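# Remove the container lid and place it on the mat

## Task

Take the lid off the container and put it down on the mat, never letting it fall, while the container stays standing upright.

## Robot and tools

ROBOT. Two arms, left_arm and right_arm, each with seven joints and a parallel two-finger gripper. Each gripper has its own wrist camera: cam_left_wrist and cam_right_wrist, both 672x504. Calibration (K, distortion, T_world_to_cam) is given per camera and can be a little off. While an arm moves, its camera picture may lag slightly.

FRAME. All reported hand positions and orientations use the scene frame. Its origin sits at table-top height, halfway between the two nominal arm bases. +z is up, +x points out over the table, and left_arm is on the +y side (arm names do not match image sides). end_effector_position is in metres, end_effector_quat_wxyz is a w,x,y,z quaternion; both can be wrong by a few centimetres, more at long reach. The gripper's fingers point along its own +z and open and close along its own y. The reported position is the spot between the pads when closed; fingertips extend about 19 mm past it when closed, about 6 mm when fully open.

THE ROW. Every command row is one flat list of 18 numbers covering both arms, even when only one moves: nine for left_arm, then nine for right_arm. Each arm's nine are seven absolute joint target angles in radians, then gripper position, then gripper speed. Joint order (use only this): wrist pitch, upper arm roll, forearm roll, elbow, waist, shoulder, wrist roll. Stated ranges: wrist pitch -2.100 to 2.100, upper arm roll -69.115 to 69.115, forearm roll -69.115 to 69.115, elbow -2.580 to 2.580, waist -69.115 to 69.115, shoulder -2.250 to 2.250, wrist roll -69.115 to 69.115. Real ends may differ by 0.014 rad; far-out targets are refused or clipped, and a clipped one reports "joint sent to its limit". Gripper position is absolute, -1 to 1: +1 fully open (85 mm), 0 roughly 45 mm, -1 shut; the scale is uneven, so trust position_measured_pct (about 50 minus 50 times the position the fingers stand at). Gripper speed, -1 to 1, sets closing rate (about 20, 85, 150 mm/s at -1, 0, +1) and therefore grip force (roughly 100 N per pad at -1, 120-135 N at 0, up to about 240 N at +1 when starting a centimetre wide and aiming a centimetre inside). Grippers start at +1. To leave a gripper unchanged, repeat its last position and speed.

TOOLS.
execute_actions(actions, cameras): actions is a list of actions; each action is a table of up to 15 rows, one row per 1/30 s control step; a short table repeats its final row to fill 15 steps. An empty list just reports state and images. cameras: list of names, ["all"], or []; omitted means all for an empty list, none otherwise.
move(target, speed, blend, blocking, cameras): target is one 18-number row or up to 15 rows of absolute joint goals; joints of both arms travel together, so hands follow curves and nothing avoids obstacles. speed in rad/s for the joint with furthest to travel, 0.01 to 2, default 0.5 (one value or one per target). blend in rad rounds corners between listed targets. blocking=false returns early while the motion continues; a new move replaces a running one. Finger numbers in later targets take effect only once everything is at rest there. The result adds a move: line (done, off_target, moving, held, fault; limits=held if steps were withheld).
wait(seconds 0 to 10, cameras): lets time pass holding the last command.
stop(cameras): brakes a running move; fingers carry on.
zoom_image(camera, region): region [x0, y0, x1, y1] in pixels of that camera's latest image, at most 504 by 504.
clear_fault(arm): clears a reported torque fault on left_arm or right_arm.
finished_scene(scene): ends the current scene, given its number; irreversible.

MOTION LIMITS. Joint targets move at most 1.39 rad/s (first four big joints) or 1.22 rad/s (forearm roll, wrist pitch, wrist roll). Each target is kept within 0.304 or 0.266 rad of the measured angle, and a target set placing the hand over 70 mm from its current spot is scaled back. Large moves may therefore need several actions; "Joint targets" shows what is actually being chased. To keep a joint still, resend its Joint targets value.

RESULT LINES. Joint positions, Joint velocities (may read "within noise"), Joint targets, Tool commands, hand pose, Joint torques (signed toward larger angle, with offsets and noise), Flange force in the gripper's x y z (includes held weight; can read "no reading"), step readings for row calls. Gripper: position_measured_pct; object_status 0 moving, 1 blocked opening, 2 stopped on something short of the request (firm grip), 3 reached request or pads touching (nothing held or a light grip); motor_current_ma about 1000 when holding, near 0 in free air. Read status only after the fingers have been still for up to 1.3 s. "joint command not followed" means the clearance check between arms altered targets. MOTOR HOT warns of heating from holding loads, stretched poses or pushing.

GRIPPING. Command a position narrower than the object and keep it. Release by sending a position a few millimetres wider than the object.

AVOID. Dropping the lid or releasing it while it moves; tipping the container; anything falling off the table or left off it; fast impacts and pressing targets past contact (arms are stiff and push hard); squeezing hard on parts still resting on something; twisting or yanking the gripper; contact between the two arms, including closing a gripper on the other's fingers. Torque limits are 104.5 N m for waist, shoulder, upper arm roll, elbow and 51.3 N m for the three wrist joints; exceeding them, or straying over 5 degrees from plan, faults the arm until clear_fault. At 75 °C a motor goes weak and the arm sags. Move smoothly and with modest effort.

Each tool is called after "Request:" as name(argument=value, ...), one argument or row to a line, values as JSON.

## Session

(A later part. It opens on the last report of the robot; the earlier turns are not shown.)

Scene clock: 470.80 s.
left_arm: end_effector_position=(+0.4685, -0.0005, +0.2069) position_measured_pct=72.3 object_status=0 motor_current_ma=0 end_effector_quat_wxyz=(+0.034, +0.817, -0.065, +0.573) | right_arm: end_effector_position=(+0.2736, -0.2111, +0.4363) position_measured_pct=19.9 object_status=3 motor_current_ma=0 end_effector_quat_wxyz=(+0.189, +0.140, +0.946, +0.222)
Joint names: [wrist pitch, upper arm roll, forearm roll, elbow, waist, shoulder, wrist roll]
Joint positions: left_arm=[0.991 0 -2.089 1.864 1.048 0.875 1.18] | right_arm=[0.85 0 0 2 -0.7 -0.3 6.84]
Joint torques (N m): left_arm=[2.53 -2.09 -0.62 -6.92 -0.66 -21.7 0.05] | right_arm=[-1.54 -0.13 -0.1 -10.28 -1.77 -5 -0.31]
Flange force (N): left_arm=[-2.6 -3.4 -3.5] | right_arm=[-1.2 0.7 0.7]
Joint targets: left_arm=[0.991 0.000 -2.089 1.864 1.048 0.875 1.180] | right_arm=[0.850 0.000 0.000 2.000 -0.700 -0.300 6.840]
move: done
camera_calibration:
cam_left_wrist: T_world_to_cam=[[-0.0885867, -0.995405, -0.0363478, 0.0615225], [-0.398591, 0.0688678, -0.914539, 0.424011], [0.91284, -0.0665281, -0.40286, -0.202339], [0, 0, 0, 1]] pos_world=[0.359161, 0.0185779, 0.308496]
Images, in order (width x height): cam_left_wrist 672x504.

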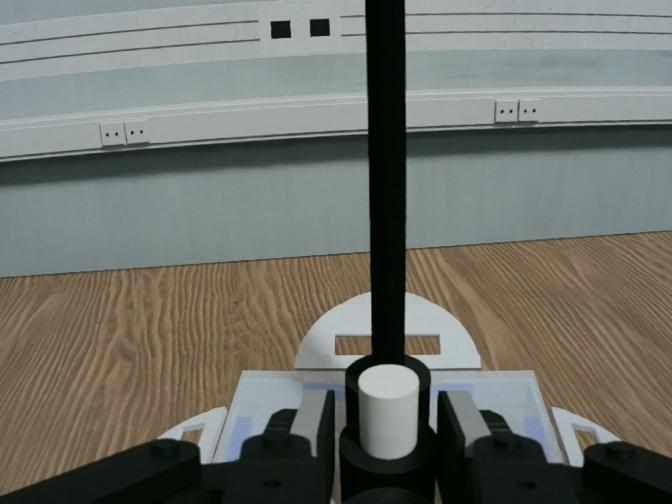

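Request:
move(
  target=[0.991,0,-2.0887,1.8639,1.0478,0.8754,1.1803,-0.6,-1,0.85,0,0,2.0,-0.7,-0.3,6.84,0.6,-0.5],
  speed=0.05,
  cameras=["cam_left_wrist","cam_right_wrist"],
)

Scene clock: 477.40 s.
left_arm: end_effector_position=(+0.4685, -0.0005, +0.2069) position_measured_pct=76.6 object_status=0 motor_current_ma=1000 end_effector_quat_wxyz=(+0.034, +0.817, -0.065, +0.573) | right_arm: end_effector_position=(+0.2736, -0.2111, +0.4363) position_measured_pct=19.9 object_status=3 motor_current_ma=0 end_effector_quat_wxyz=(+0.189, +0.140, +0.946, +0.222)
Joint names: [wrist pitch, upper arm roll, forearm roll, elbow, waist, shoulder, wrist roll]
Joint positions: left_arm=[0.991 0 -2.089 1.864 1.048 0.875 1.18] | right_arm=[0.85 0 0 2 -0.7 -0.3 6.84]
Joint torques (N m): left_arm=[2.36 -2.37 -0.62 -6.88 -1.28 -20.87 -0.04] | right_arm=[-1.54 -0.15 -0.14 -10.26 -1.72 -5.05 -0.32]
Flange force (N): left_arm=[-1.8 -3.5 -5.7] | right_arm=[-1.3 0.8 0.8]
Joint targets: left_arm=[0.991 0.000 -2.089 1.864 1.048 0.875 1.180] | right_arm=[0.850 0.000 0.000 2.000 -0.700 -0.300 6.840]
move: done
camera_calibration:
cam_left_wrist: T_world_to_cam=[[-0.0885867, -0.995405, -0.0363478, 0.0615225], [-0.398591, 0.0688678, -0.914539, 0.424011], [0.91284, -0.0665281, -0.40286, -0.202339], [0, 0, 0, 1]] pos_world=[0.359161, 0.0185779, 0.308496]
cam_right_wrist: T_world_to_cam=[[0.288165, 0.807257, 0.515069, -0.121308], [0.849402, -0.463834, 0.251744, -0.392679], [0.442129, 0.364957, -0.819346, 0.469273], [0, 0, 0, 1]] pos_world=[0.16102, -0.255476, 0.545833]

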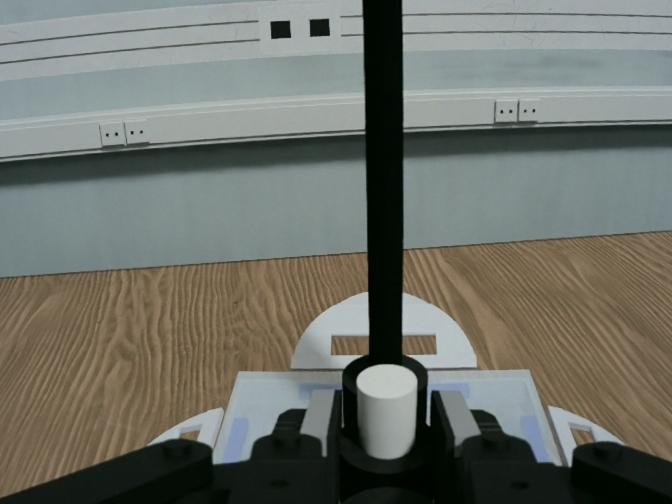

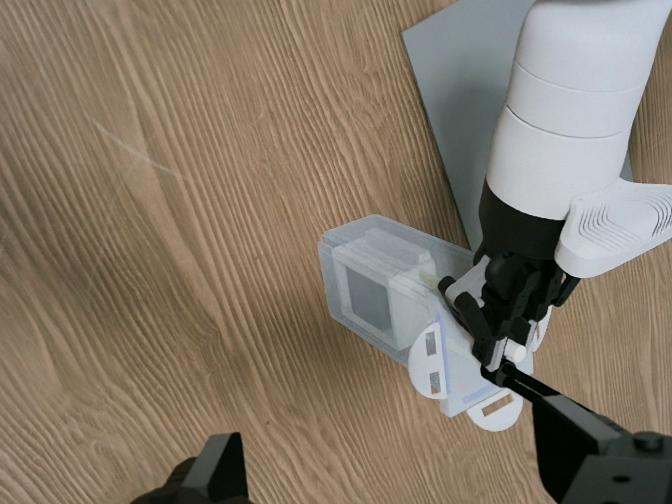

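Request:
move(
  target=[
    [0.9803,0,-2.0764,1.865,1.0478,0.8526,1.1577,-0.6,-1,0.85,0,0,2.0,-0.7,-0.3,6.84,0.6,-0.5],
    [0.9486,0,-2.0345,1.8637,1.0478,0.7858,1.0842,-0.6,-1,0.85,0,0,2.0,-0.7,-0.3,6.84,0.6,-0.5],
  ],
  speed=0.05,
  blend=[0.01,0],
  cameras=["cam_right_wrist"],
)

Scene clock: 511.37 s.
left_arm: end_effector_position=(+0.4685, -0.0006, +0.2469) position_measured_pct=76.6 object_status=2 motor_current_ma=1000 end_effector_quat_wxyz=(+0.034, +0.817, -0.065, +0.573) | right_arm: end_effector_position=(+0.2736, -0.2111, +0.4363) position_measured_pct=19.9 object_status=3 motor_current_ma=0 end_effector_quat_wxyz=(+0.189, +0.140, +0.946, +0.222)
Joint names: [wrist pitch, upper arm roll, forearm roll, elbow, waist, shoulder, wrist roll]
Joint positions: left_arm=[0.949 0 -2.034 1.864 1.048 0.786 1.084] | right_arm=[0.85 0 0 2 -0.7 -0.3 6.84]
Joint torques (N m): left_arm=[3.58 -2.59 -1.23 -9.15 -0.67 -24.16 0.05] | right_arm=[-1.53 -0.15 -0.11 -10.27 -1.72 -5.03 -0.27]
Flange force (N): left_arm=[-7.6 -3.2 -1.5] | right_arm=[-1.1 0.8 0.8]
Joint targets: left_arm=[0.949 0.000 -2.034 1.864 1.048 0.786 1.084] | right_arm=[0.850 0.000 0.000 2.000 -0.700 -0.300 6.840]
move: done
camera_calibration:
cam_right_wrist: T_world_to_cam=[[0.288165, 0.807257, 0.515069, -0.121308], [0.849402, -0.463834, 0.251744, -0.392679], [0.442129, 0.364957, -0.819346, 0.469273], [0, 0, 0, 1]] pos_world=[0.16102, -0.255476, 0.545833]
Images, in order (width x height): cam_right_wrist 672x504.

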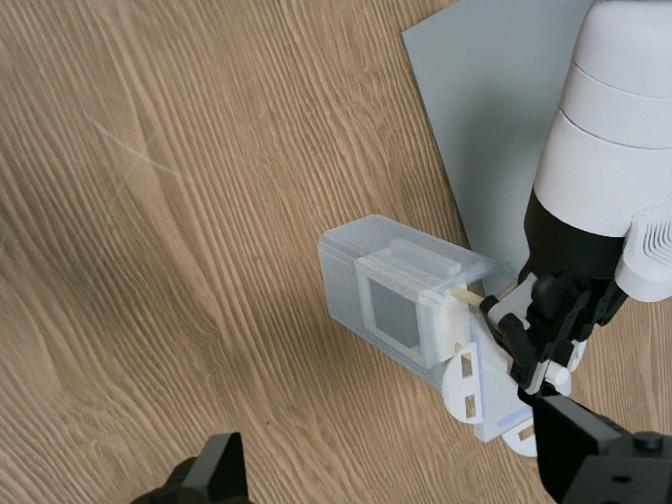

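Request:
move(
  target=[
    [0.9178,0,-1.9857,1.8554,1.0478,0.7215,1.0024,-0.6,-1,0.85,0,0,2.0,-0.7,-0.3,6.84,0.6,-0.5],
    [0.8889,0,-1.93,1.84,1.0478,0.6606,0.9124,-0.6,-1,0.85,0,0,2.0,-0.7,-0.3,6.84,0.6,-0.5],
    [0.8632,0,-1.867,1.8176,1.0478,0.6032,0.8141,-0.6,-1,0.85,0,0,2.0,-0.7,-0.3,6.84,0.6,-0.5],
  ],
  speed=0.1,
  blend=[0.02,0.02,0],
  cameras=["cam_right_wrist","cam_left_wrist"],
)

Scene clock: 520.07 s.
left_arm: end_effector_position=(+0.4684, -0.0006, +0.3368) position_measured_pct=76.6 object_status=2 motor_current_ma=1000 end_effector_quat_wxyz=(+0.034, +0.817, -0.065, +0.573) | right_arm: end_effector_position=(+0.2736, -0.2111, +0.4363) position_measured_pct=19.9 object_status=3 motor_current_ma=0 end_effector_quat_wxyz=(+0.189, +0.140, +0.946, +0.222)
Joint names: [wrist pitch, upper arm roll, forearm roll, elbow, waist, shoulder, wrist roll]
Joint positions: left_arm=[0.863 0 -1.867 1.818 1.048 0.603 0.814] | right_arm=[0.85 0 0 2 -0.7 -0.3 6.84]
Joint torques (N m): left_arm=[3.02 -2.36 -1.84 -11.25 -0.85 -22.97 0.06] | right_arm=[-1.51 -0.12 -0.13 -10.31 -1.71 -5.06 -0.27]
Flange force (N): left_arm=[-8.5 -2.9 -1.5] | right_arm=[-1.0 0.9 1.0]
Joint targets: left_arm=[0.863 0.000 -1.867 1.818 1.048 0.603 0.814] | right_arm=[0.850 0.000 0.000 2.000 -0.700 -0.300 6.840]
move: done
camera_calibration:
cam_left_wrist: T_world_to_cam=[[-0.0887167, -0.995392, -0.0363996, 0.0662044], [-0.398575, 0.068967, -0.914539, 0.542769], [0.912835, -0.0666269, -0.402857, -0.149921], [0, 0, 0, 1]] pos_world=[0.359061, 0.0184774, 0.438396]
cam_right_wrist: T_world_to_cam=[[0.288165, 0.807257, 0.515069, -0.121308], [0.849402, -0.463834, 0.251744, -0.392679], [0.442129, 0.364957, -0.819346, 0.469273], [0, 0, 0, 1]] pos_world=[0.16102, -0.255476, 0.545833]

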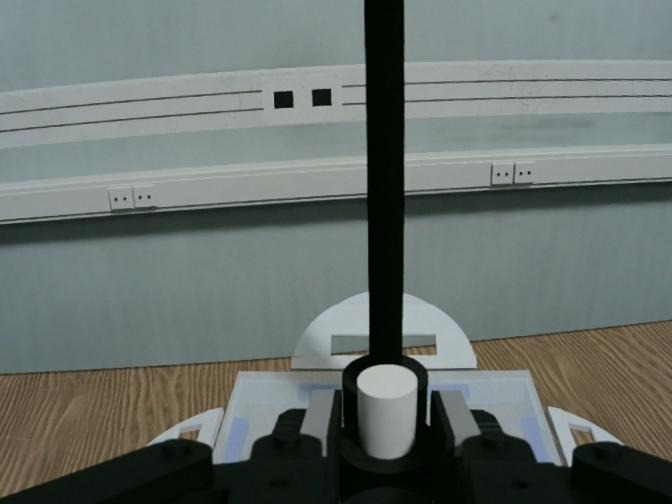

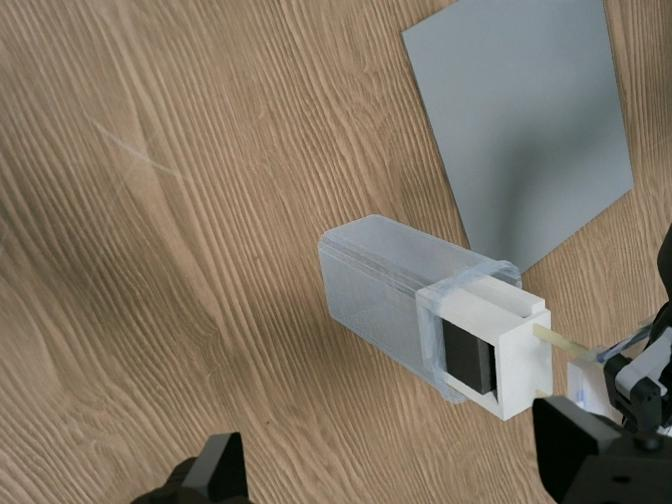

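Clean. Continue up to z .414.

Request:
move(
  target=[
    [0.8419,0,-1.7975,1.7883,1.0478,0.5503,0.7095,-0.6,-1,0.85,0,0,2.0,-0.7,-0.3,6.84,0.6,-0.5],
    [0.826,0,-1.7223,1.7524,1.0478,0.5019,0.5976,-0.6,-1,0.85,0,0,2.0,-0.7,-0.3,6.84,0.6,-0.5],
    [0.8204,0,-1.683,1.7319,1.0478,0.4797,0.539,-0.6,-1,0.85,0,0,2.0,-0.7,-0.3,6.84,0.6,-0.5],
  ],
  speed=0.1,
  blend=[0.02,0.02,0],
  cameras=["cam_right_wrist"],
)

Scene clock: 530.13 s.
left_arm: end_effector_position=(+0.4684, -0.0007, +0.4118) position_measured_pct=76.6 object_status=2 motor_current_ma=1000 end_effector_quat_wxyz=(+0.034, +0.817, -0.065, +0.573) | right_arm: end_effector_position=(+0.2736, -0.2111, +0.4363) position_measured_pct=19.9 object_status=3 motor_current_ma=0 end_effector_quat_wxyz=(+0.189, +0.140, +0.946, +0.222)
Joint names: [wrist pitch, upper arm roll, forearm roll, elbow, waist, shoulder, wrist roll]
Joint positions: left_arm=[0.82 0 -1.683 1.732 1.048 0.48 0.539] | right_arm=[0.85 0 0 2 -0.7 -0.3 6.84]
Joint torques (N m): left_arm=[2.2 -2.06 -2.31 -12.72 -0.81 -22.06 0.05] | right_arm=[-1.55 -0.1 -0.1 -10.27 -1.69 -5.02 -0.29]
Flange force (N): left_arm=[-8.9 -2.5 -1.0] | right_arm=[-1.0 0.9 0.7]
Joint targets: left_arm=[0.820 0.000 -1.683 1.732 1.048 0.480 0.539] | right_arm=[0.850 0.000 0.000 2.000 -0.700 -0.300 6.840]
move: done
camera_calibration:
cam_right_wrist: T_world_to_cam=[[0.288165, 0.807257, 0.515069, -0.121308], [0.849402, -0.463834, 0.251744, -0.392679], [0.442129, 0.364957, -0.819346, 0.469273], [0, 0, 0, 1]] pos_world=[0.16102, -0.255476, 0.545833]
Images, in order (width x height): cam_right_wrist 672x504.

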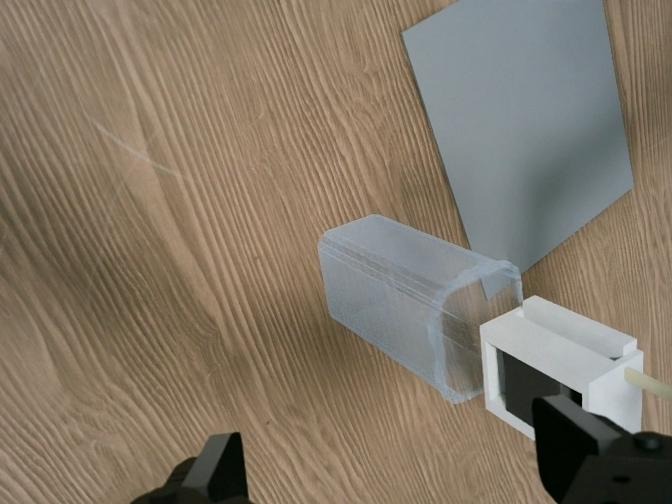

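Request:
move(
  target=[1.2102,0,-1.42,1.9801,0.8706,0.3329,0.6633,-0.6,-1,0.85,0,0,2.0,-0.7,-0.3,6.84,0.6,-0.5],
  speed=0.15,
  cameras=["cam_right_wrist"],
)

Scene clock: 542.73 s.
left_arm: end_effector_position=(+0.4432, +0.2933, +0.4116) position_measured_pct=76.6 object_status=2 motor_current_ma=1000 end_effector_quat_wxyz=(-0.161, +0.791, +0.214, +0.551) | right_arm: end_effector_position=(+0.2736, -0.2111, +0.4363) position_measured_pct=19.9 object_status=3 motor_current_ma=0 end_effector_quat_wxyz=(+0.189, +0.140, +0.946, +0.222)
Joint names: [wrist pitch, upper arm roll, forearm roll, elbow, waist, shoulder, wrist roll]
Joint positions: left_arm=[1.21 0 -1.42 1.98 0.871 0.333 0.663] | right_arm=[0.85 0 0 2 -0.7 -0.3 6.84]
Joint torques (N m): left_arm=[2.58 -2.04 -2.78 -10.13 -0.8 -16.32 0.08] | right_arm=[-1.54 -0.18 -0.1 -10.34 -1.75 -4.97 -0.3]
Flange force (N): left_arm=[-8.1 -3.5 0.2] | right_arm=[-1.1 0.5 0.8]
Joint targets: left_arm=[1.210 0.000 -1.420 1.980 0.871 0.333 0.663] | right_arm=[0.850 0.000 0.000 2.000 -0.700 -0.300 6.840]
move: done
camera_calibration:
cam_right_wrist: T_world_to_cam=[[0.288165, 0.807257, 0.515069, -0.121308], [0.849402, -0.463834, 0.251744, -0.392679], [0.442129, 0.364957, -0.819346, 0.469273], [0, 0, 0, 1]] pos_world=[0.16102, -0.255476, 0.545833]
Images, in order (width x height): cam_right_wrist 672x504.

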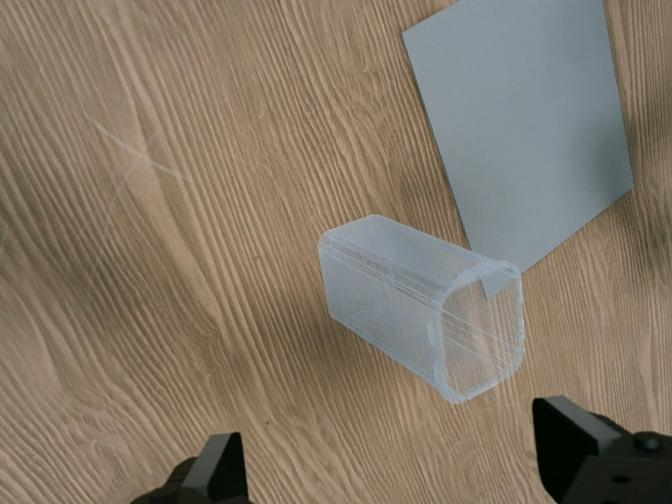

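Request:
move(
  target=[
    [1.1823,0,-1.5405,2.0902,0.8706,0.5278,0.9899,-0.6,-1,0.85,0,0,2.0,-0.7,-0.3,6.84,0.6,-0.5],
    [1.1889,0,-1.6497,2.127,0.8706,0.7586,1.2791,-0.6,-1,0.85,0,0,2.0,-0.7,-0.3,6.84,0.6,-0.5],
  ],
  speed=0.15,
  blend=[0.02,0],
  cameras=["cam_right_wrist"],
)

Scene clock: 552.43 s.
left_arm: end_effector_position=(+0.4432, +0.2935, +0.2279) position_measured_pct=76.6 object_status=2 motor_current_ma=1000 end_effector_quat_wxyz=(-0.161, +0.791, +0.214, +0.551) | right_arm: end_effector_position=(+0.2736, -0.2111, +0.4363) position_measured_pct=19.9 object_status=3 motor_current_ma=0 end_effector_quat_wxyz=(+0.189, +0.140, +0.946, +0.222)
Joint names: [wrist pitch, upper arm roll, forearm roll, elbow, waist, shoulder, wrist roll]
Joint positions: left_arm=[1.189 0 -1.65 2.127 0.871 0.759 1.279] | right_arm=[0.85 0 0 2 -0.7 -0.3 6.84]
Joint torques (N m): left_arm=[3.88 -3.13 -0.78 -4.97 -0.63 -19.39 0.09] | right_arm=[-1.55 -0.12 -0.11 -10.28 -1.65 -4.98 -0.3]
Flange force (N): left_arm=[-6.3 -4.4 0.1] | right_arm=[-1.1 0.7 0.7]
Joint targets: left_arm=[1.189 0.000 -1.650 2.127 0.871 0.759 1.279] | right_arm=[0.850 0.000 0.000 2.000 -0.700 -0.300 6.840]
move: done
camera_calibration:
cam_right_wrist: T_world_to_cam=[[0.288165, 0.807257, 0.515069, -0.121308], [0.849402, -0.463834, 0.251744, -0.392679], [0.442129, 0.364957, -0.819346, 0.469273], [0, 0, 0, 1]] pos_world=[0.16102, -0.255476, 0.545833]
Images, in order (width x height): cam_right_wrist 672x504.

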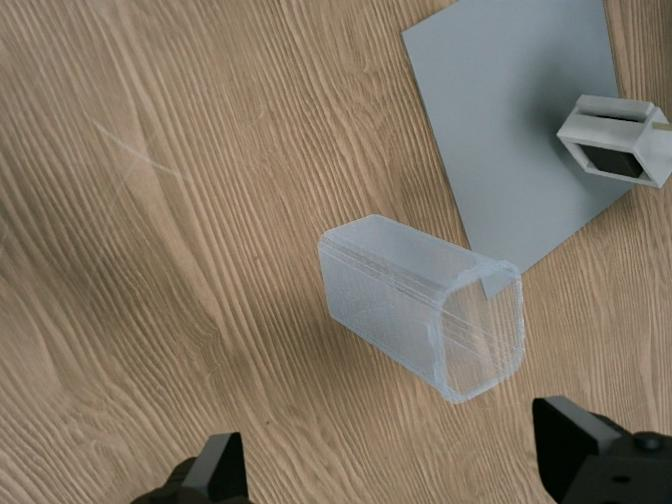

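Request:
move(
  target=[1.1963,0,-1.6807,2.1234,0.8706,0.8405,1.3628,-0.6,-1,0.85,0,0,2.0,-0.7,-0.3,6.84,0.6,-0.5],
  speed=0.05,
  cameras=["cam_right_wrist"],
)

Request:
move(
  target=[1.1966,0,-1.6822,2.123,0.8706,0.8435,1.366,-0.6,-1,0.85,0,0,2.0,-0.7,-0.3,6.84,0.6,-0.5],
  speed=0.02,
)

Request:
move(
  target=[1.1968,0,-1.6829,2.1228,0.8706,0.8453,1.3678,-0.6,-1,0.85,0,0,2.0,-0.7,-0.3,6.84,0.6,-0.5],
  speed=0.02,
)

Scene clock: 564.27 s.
left_arm: end_effector_position=(+0.4432, +0.2935, +0.1979) position_measured_pct=76.6 object_status=2 motor_current_ma=1000 end_effector_quat_wxyz=(-0.161, +0.791, +0.214, +0.551) | right_arm: end_effector_position=(+0.2736, -0.2111, +0.4363) position_measured_pct=19.9 object_status=3 motor_current_ma=0 end_effector_quat_wxyz=(+0.189, +0.140, +0.946, +0.222)
Joint names: [wrist pitch, upper arm roll, forearm roll, elbow, waist, shoulder, wrist roll]
Joint positions: left_arm=[1.196 0 -1.681 2.123 0.871 0.84 1.363] | right_arm=[0.85 0 0 2 -0.7 -0.3 6.84]
Joint torques (N m): left_arm=[3.99 -3.33 -0.47 -4.23 -0.72 -19.86 0.04] | right_arm=[-1.55 -0.16 -0.15 -10.31 -1.73 -5.04 -0.28]
Flange force (N): left_arm=[-6.1 -4.9 -0.1] | right_arm=[-1.1 0.8 0.8]
Joint targets: left_arm=[1.196 0.000 -1.681 2.123 0.871 0.841 1.363] | right_arm=[0.850 0.000 0.000 2.000 -0.700 -0.300 6.840]
move: done
camera_calibration:
cam_right_wrist: T_world_to_cam=[[0.288165, 0.807257, 0.515069, -0.121308], [0.849402, -0.463834, 0.251744, -0.392679], [0.442129, 0.364957, -0.819346, 0.469273], [0, 0, 0, 1]] pos_world=[0.16102, -0.255476, 0.545833]
Images, in order (width x height): cam_right_wrist 672x504.

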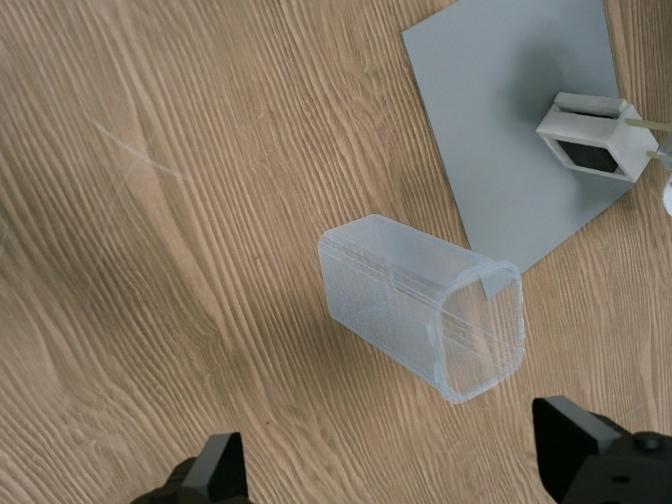

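Scene clock: 564.97 s.
left_arm: end_effector_position=(+0.4433, +0.2934, +0.1969) position_measured_pct=76.6 object_status=2 motor_current_ma=1000 end_effector_quat_wxyz=(-0.161, +0.791, +0.214, +0.551) | right_arm: end_effector_position=(+0.2736, -0.2111, +0.4363) position_measured_pct=19.9 object_status=3 motor_current_ma=0 end_effector_quat_wxyz=(+0.189, +0.140, +0.946, +0.222)
Joint names: [wrist pitch, upper arm roll, forearm roll, elbow, waist, shoulder, wrist roll]
Joint positions: left_arm=[1.197 0 -1.682 2.123 0.871 0.843 1.366] | right_arm=[0.85 0 0 2 -0.7 -0.3 6.84]
Joint torques (N m): left_arm=[2.75 -2.52 -0.47 -4.07 -0.64 -18.13 0.06] | right_arm=[-1.54 -0.11 -0.13 -10.31 -1.73 -5.04 -0.28]
Flange force (N): left_arm=[-2.1 -5.5 -2.2] | right_arm=[-1.0 0.8 0.8]
Joint targets: left_arm=[1.197 0.000 -1.682 2.123 0.871 0.843 1.366] | right_arm=[0.850 0.000 0.000 2.000 -0.700 -0.300 6.840]
move: done
camera_calibration:
cam_left_wrist: T_world_to_cam=[[0.562599, -0.825956, -0.0357663, 0.0130019], [-0.351521, -0.199833, -0.914603, 0.442564], [0.748275, 0.527127, -0.402767, -0.265016], [0, 0, 0, 1]] pos_world=[0.346561, 0.238875, 0.298496]
cam_right_wrist: T_world_to_cam=[[0.288165, 0.807257, 0.515069, -0.121308], [0.849402, -0.463834, 0.251744, -0.392679], [0.442129, 0.364957, -0.819346, 0.469273], [0, 0, 0, 1]] pos_world=[0.16102, -0.255476, 0.545833]

Scene clock: 565.67 s.
left_arm: end_effector_position=(+0.4433, +0.2934, +0.1963) position_measured_pct=76.6 object_status=2 motor_current_ma=1000 end_effector_quat_wxyz=(-0.160, +0.791, +0.214, +0.551) | right_arm: end_effector_position=(+0.2736, -0.2111, +0.4363) position_measured_pct=19.9 object_status=3 motor_current_ma=0 end_effector_quat_wxyz=(+0.189, +0.140, +0.946, +0.222)
Joint names: [wrist pitch, upper arm roll, forearm roll, elbow, waist, shoulder, wrist roll]
Joint positions: left_arm=[1.197 0 -1.683 2.123 0.871 0.845 1.368] | right_arm=[0.85 0 0 2 -0.7 -0.3 6.84]
Joint torques (N m): left_arm=[0.34 -0.96 -0.29 -3.43 -0.81 -14.41 0.12] | right_arm=[-1.53 -0.13 -0.11 -10.28 -1.74 -4.99 -0.29]
Flange force (N): left_arm=[6.4 -6.0 -6.5] | right_arm=[-1.0 0.7 0.8]
Joint targets: left_arm=[1.197 0.000 -1.683 2.123 0.871 0.845 1.368] | right_arm=[0.850 0.000 0.000 2.000 -0.700 -0.300 6.840]
move: done
camera_calibration:
cam_left_wrist: T_world_to_cam=[[0.562584, -0.825973, -0.0356064, 0.0129391], [-0.35146, -0.199958, -0.9146, 0.441931], [0.748315, 0.527054, -0.402789, -0.265288], [0, 0, 0, 1]] pos_world=[0.346561, 0.238876, 0.297796]
cam_right_wrist: T_world_to_cam=[[0.288165, 0.807257, 0.515069, -0.121308], [0.849402, -0.463834, 0.251744, -0.392679], [0.442129, 0.364957, -0.819346, 0.469273], [0, 0, 0, 1]] pos_world=[0.16102, -0.255476, 0.545833]

Request:
move(
  target=[1.1966,0,-1.6822,2.123,0.8706,0.8437,1.3662,-0.6,-1,0.85,0,0,2.0,-0.7,-0.3,6.84,0.6,-0.5],
  speed=0.02,
  cameras=["cam_right_wrist"],
)

Request:
zoom_image(
  camera="cam_right_wrist",
  region=[480, 40, 672, 240],
)

Scene clock: 572.23 s.
left_arm: end_effector_position=(+0.4432, +0.2934, +0.1968) position_measured_pct=76.6 object_status=2 motor_current_ma=1000 end_effector_quat_wxyz=(-0.161, +0.791, +0.214, +0.551) | right_arm: end_effector_position=(+0.2736, -0.2111, +0.4363) position_measured_pct=19.9 object_status=3 motor_current_ma=0 end_effector_quat_wxyz=(+0.189, +0.140, +0.946, +0.222)
Joint names: [wrist pitch, upper arm roll, forearm roll, elbow, waist, shoulder, wrist roll]
Joint positions: left_arm=[1.197 0 -1.682 2.123 0.871 0.844 1.366] | right_arm=[0.85 0 0 2 -0.7 -0.3 6.84]
Joint torques (N m): left_arm=[2.51 -2.37 -0.38 -3.94 -0.76 -17.63 0.04] | right_arm=[-1.53 -0.1 -0.12 -10.28 -1.72 -5 -0.29]
Flange force (N): left_arm=[-1.1 -5.6 -2.7] | right_arm=[-1.0 0.8 0.8]
Joint targets: left_arm=[1.197 0.000 -1.682 2.123 0.871 0.844 1.366] | right_arm=[0.850 0.000 0.000 2.000 -0.700 -0.300 6.840]
move: done
camera_calibration:
cam_right_wrist: T_world_to_cam=[[0.288165, 0.807257, 0.515069, -0.121308], [0.849402, -0.463834, 0.251744, -0.392679], [0.442129, 0.364957, -0.819346, 0.469273], [0, 0, 0, 1]] pos_world=[0.16102, -0.255476, 0.545833]
Images, in order (width x height): cam_right_wrist 672x504.

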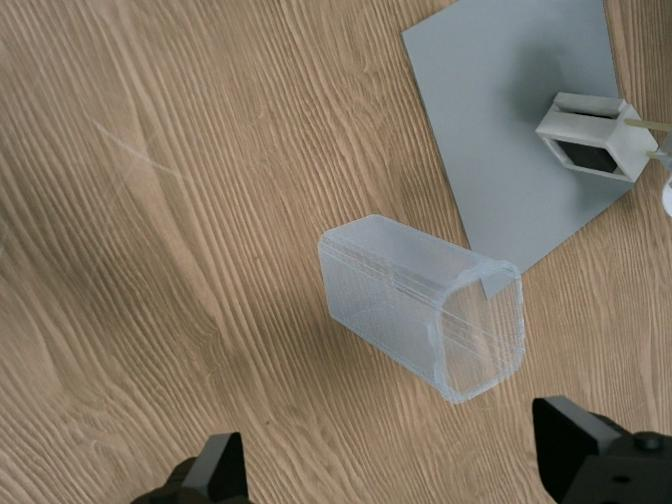

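Scaled by 2.520.

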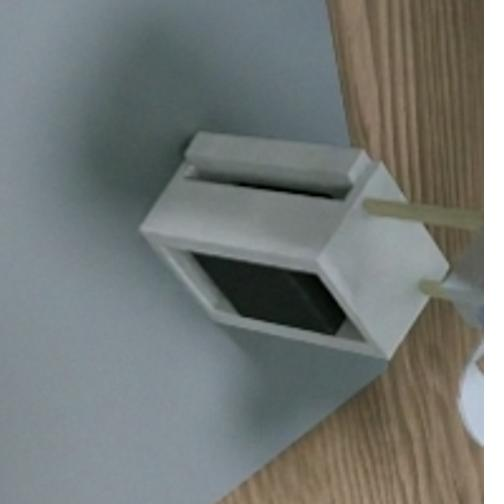

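Request:
move(
  target=[1.1966,0,-1.6822,2.123,0.8706,0.8437,1.3662,-0.35,-1,0.85,0,0,2.0,-0.7,-0.3,6.84,0.6,-0.5],
  speed=0.05,
  cameras=["cam_right_wrist","cam_left_wrist"],
)

Request:
move(
  target=[1.1966,0,-1.6822,2.123,0.8706,0.8437,1.3662,1,-0.3,0.85,0,0,2.0,-0.7,-0.3,6.84,0.6,-0.5],
  speed=0.05,
  cameras=["cam_left_wrist"],
)

Scene clock: 581.80 s.
left_arm: end_effector_position=(+0.4432, +0.2934, +0.1968) position_measured_pct=67.5 object_status=0 motor_current_ma=0 end_effector_quat_wxyz=(-0.161, +0.791, +0.214, +0.551) | right_arm: end_effector_position=(+0.2736, -0.2111, +0.4363) position_measured_pct=19.9 object_status=3 motor_current_ma=0 end_effector_quat_wxyz=(+0.189, +0.140, +0.946, +0.222)
Joint names: [wrist pitch, upper arm roll, forearm roll, elbow, waist, shoulder, wrist roll]
Joint positions: left_arm=[1.197 0 -1.682 2.123 0.871 0.844 1.366] | right_arm=[0.85 0 0 2 -0.7 -0.3 6.84]
Joint torques (N m): left_arm=[2.7 -2.51 -0.3 -3.62 -0.66 -17.86 -0.05] | right_arm=[-1.52 -0.11 -0.11 -10.22 -1.74 -5 -0.28]
Flange force (N): left_arm=[-1.7 -4.8 -1.8] | right_arm=[-1.1 1.0 0.7]
Joint targets: left_arm=[1.197 0.000 -1.682 2.123 0.871 0.844 1.366] | right_arm=[0.850 0.000 0.000 2.000 -0.700 -0.300 6.840]
move: done
camera_calibration:
cam_left_wrist: T_world_to_cam=[[0.562618, -0.82594, -0.035839, 0.0130088], [-0.351647, -0.199853, -0.914551, 0.442506], [0.748201, 0.527146, -0.40288, -0.265002], [0, 0, 0, 1]] pos_world=[0.346562, 0.238875, 0.298396]
cam_right_wrist: T_world_to_cam=[[0.288165, 0.807257, 0.515069, -0.121308], [0.849402, -0.463834, 0.251744, -0.392679], [0.442129, 0.364957, -0.819346, 0.469273], [0, 0, 0, 1]] pos_world=[0.16102, -0.255476, 0.545833]

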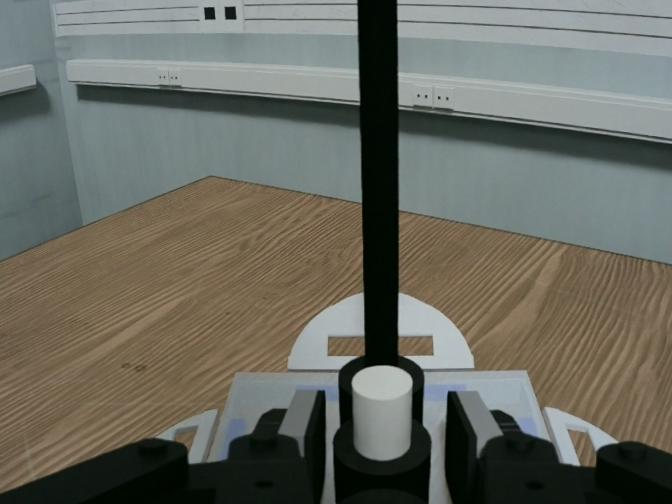

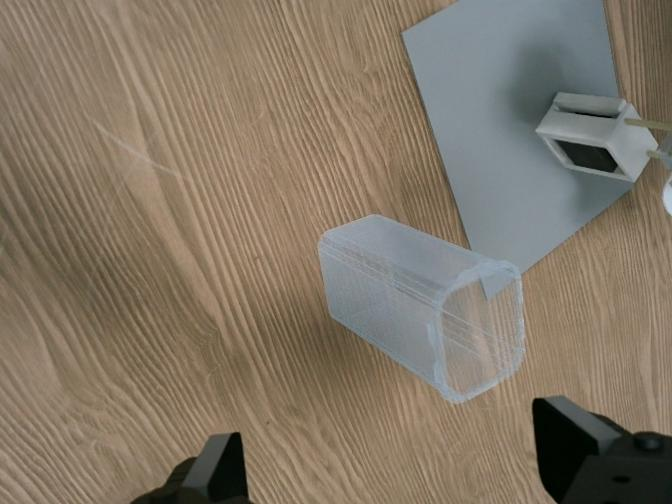

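Scene clock: 582.97 s.
left_arm: end_effector_position=(+0.4432, +0.2934, +0.1968) position_measured_pct=0.0 object_status=0 motor_current_ma=0 end_effector_quat_wxyz=(-0.161, +0.791, +0.214, +0.551) | right_arm: end_effector_position=(+0.2736, -0.2111, +0.4363) position_measured_pct=19.9 object_status=3 motor_current_ma=0 end_effector_quat_wxyz=(+0.189, +0.140, +0.946, +0.222)
Joint names: [wrist pitch, upper arm roll, forearm roll, elbow, waist, shoulder, wrist roll]
Joint positions: left_arm=[1.197 0 -1.682 2.123 0.871 0.844 1.366] | right_arm=[0.85 0 0 2 -0.7 -0.3 6.84]
Joint torques (N m): left_arm=[2.68 -2.45 -0.25 -3.7 -0.76 -17.93 0.01] | right_arm=[-1.53 -0.13 -0.13 -10.32 -1.73 -5.05 -0.3]
Flange force (N): left_arm=[-1.8 -4.9 -1.9] | right_arm=[-1.1 0.7 0.9]
Joint targets: left_arm=[1.197 0.000 -1.682 2.123 0.871 0.844 1.366] | right_arm=[0.850 0.000 0.000 2.000 -0.700 -0.300 6.840]
move: done
camera_calibration:
cam_left_wrist: T_world_to_cam=[[0.562618, -0.82594, -0.035839, 0.0130088], [-0.351647, -0.199853, -0.914551, 0.442506], [0.748201, 0.527146, -0.40288, -0.265002], [0, 0, 0, 1]] pos_world=[0.346562, 0.238875, 0.298396]
Images, in order (width x height): cam_left_wrist 672x504.

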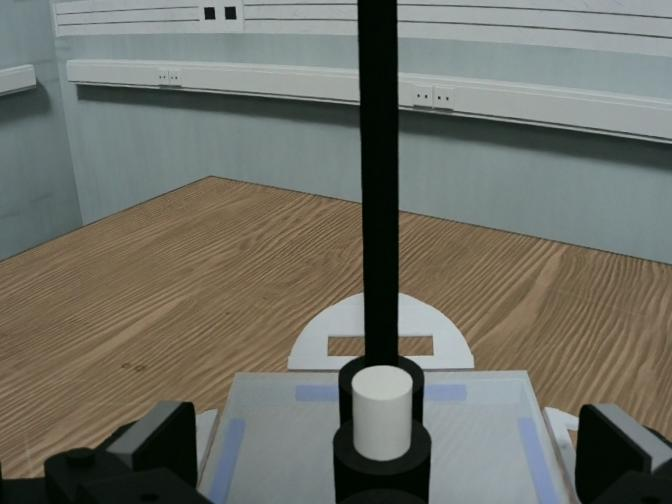

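Request:
move(
  target=[1.2544,0,-1.411,2.1242,1.1005,0.7123,1.2298,1,-0.3,0.85,0,0,2.0,-0.7,-0.3,6.84,0.6,-0.5],
  speed=0.1,
  cameras=["cam_left_wrist","cam_right_wrist"],
)

Scene clock: 590.47 s.
left_arm: end_effector_position=(+0.3706, +0.2495, +0.2452) position_measured_pct=0.0 object_status=3 motor_current_ma=0 end_effector_quat_wxyz=(-0.161, +0.791, +0.214, +0.550) | right_arm: end_effector_position=(+0.2736, -0.2111, +0.4363) position_measured_pct=19.9 object_status=3 motor_current_ma=0 end_effector_quat_wxyz=(+0.189, +0.140, +0.946, +0.222)
Joint names: [wrist pitch, upper arm roll, forearm roll, elbow, waist, shoulder, wrist roll]
Joint positions: left_arm=[1.254 0 -1.411 2.124 1.1 0.712 1.23] | right_arm=[0.85 0 0 2 -0.7 -0.3 6.84]
Joint torques (N m): left_arm=[2.59 -2.25 -0.61 -4.08 -0.71 -16.49 -0.03] | right_arm=[-1.54 -0.1 -0.1 -10.29 -1.69 -5 -0.3]
Flange force (N): left_arm=[-2.0 -4.7 -0.6] | right_arm=[-1.0 0.8 0.7]
Joint targets: left_arm=[1.254 0.000 -1.411 2.124 1.101 0.712 1.230] | right_arm=[0.850 0.000 0.000 2.000 -0.700 -0.300 6.840]
move: done
camera_calibration:
cam_left_wrist: T_world_to_cam=[[0.563513, -0.825315, -0.0361646, 0.0189943], [-0.351755, -0.200102, -0.914455, 0.452492], [0.747477, 0.528028, -0.403069, -0.167897], [0, 0, 0, 1]] pos_world=[0.273962, 0.194875, 0.346796]
cam_right_wrist: T_world_to_cam=[[0.288165, 0.807257, 0.515069, -0.121308], [0.849402, -0.463834, 0.251744, -0.392679], [0.442129, 0.364957, -0.819346, 0.469273], [0, 0, 0, 1]] pos_world=[0.16102, -0.255476, 0.545833]

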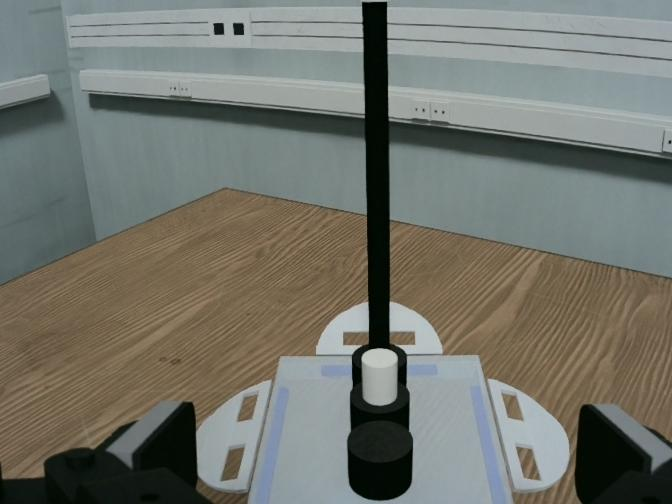

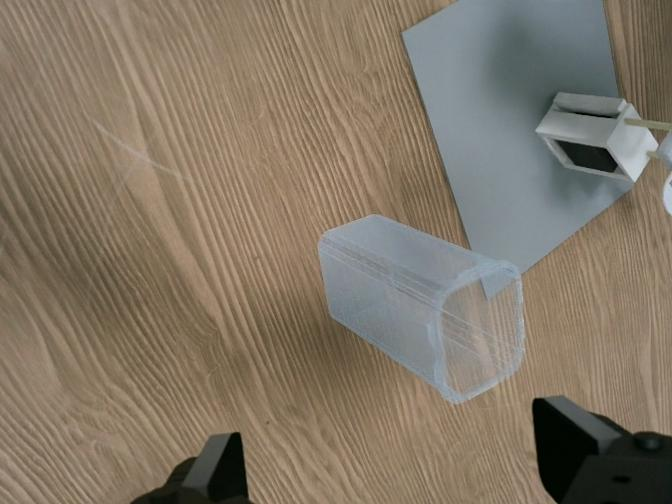

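Request:
finished_scene(
  scene=2,
)

The scene is finished: the task was done.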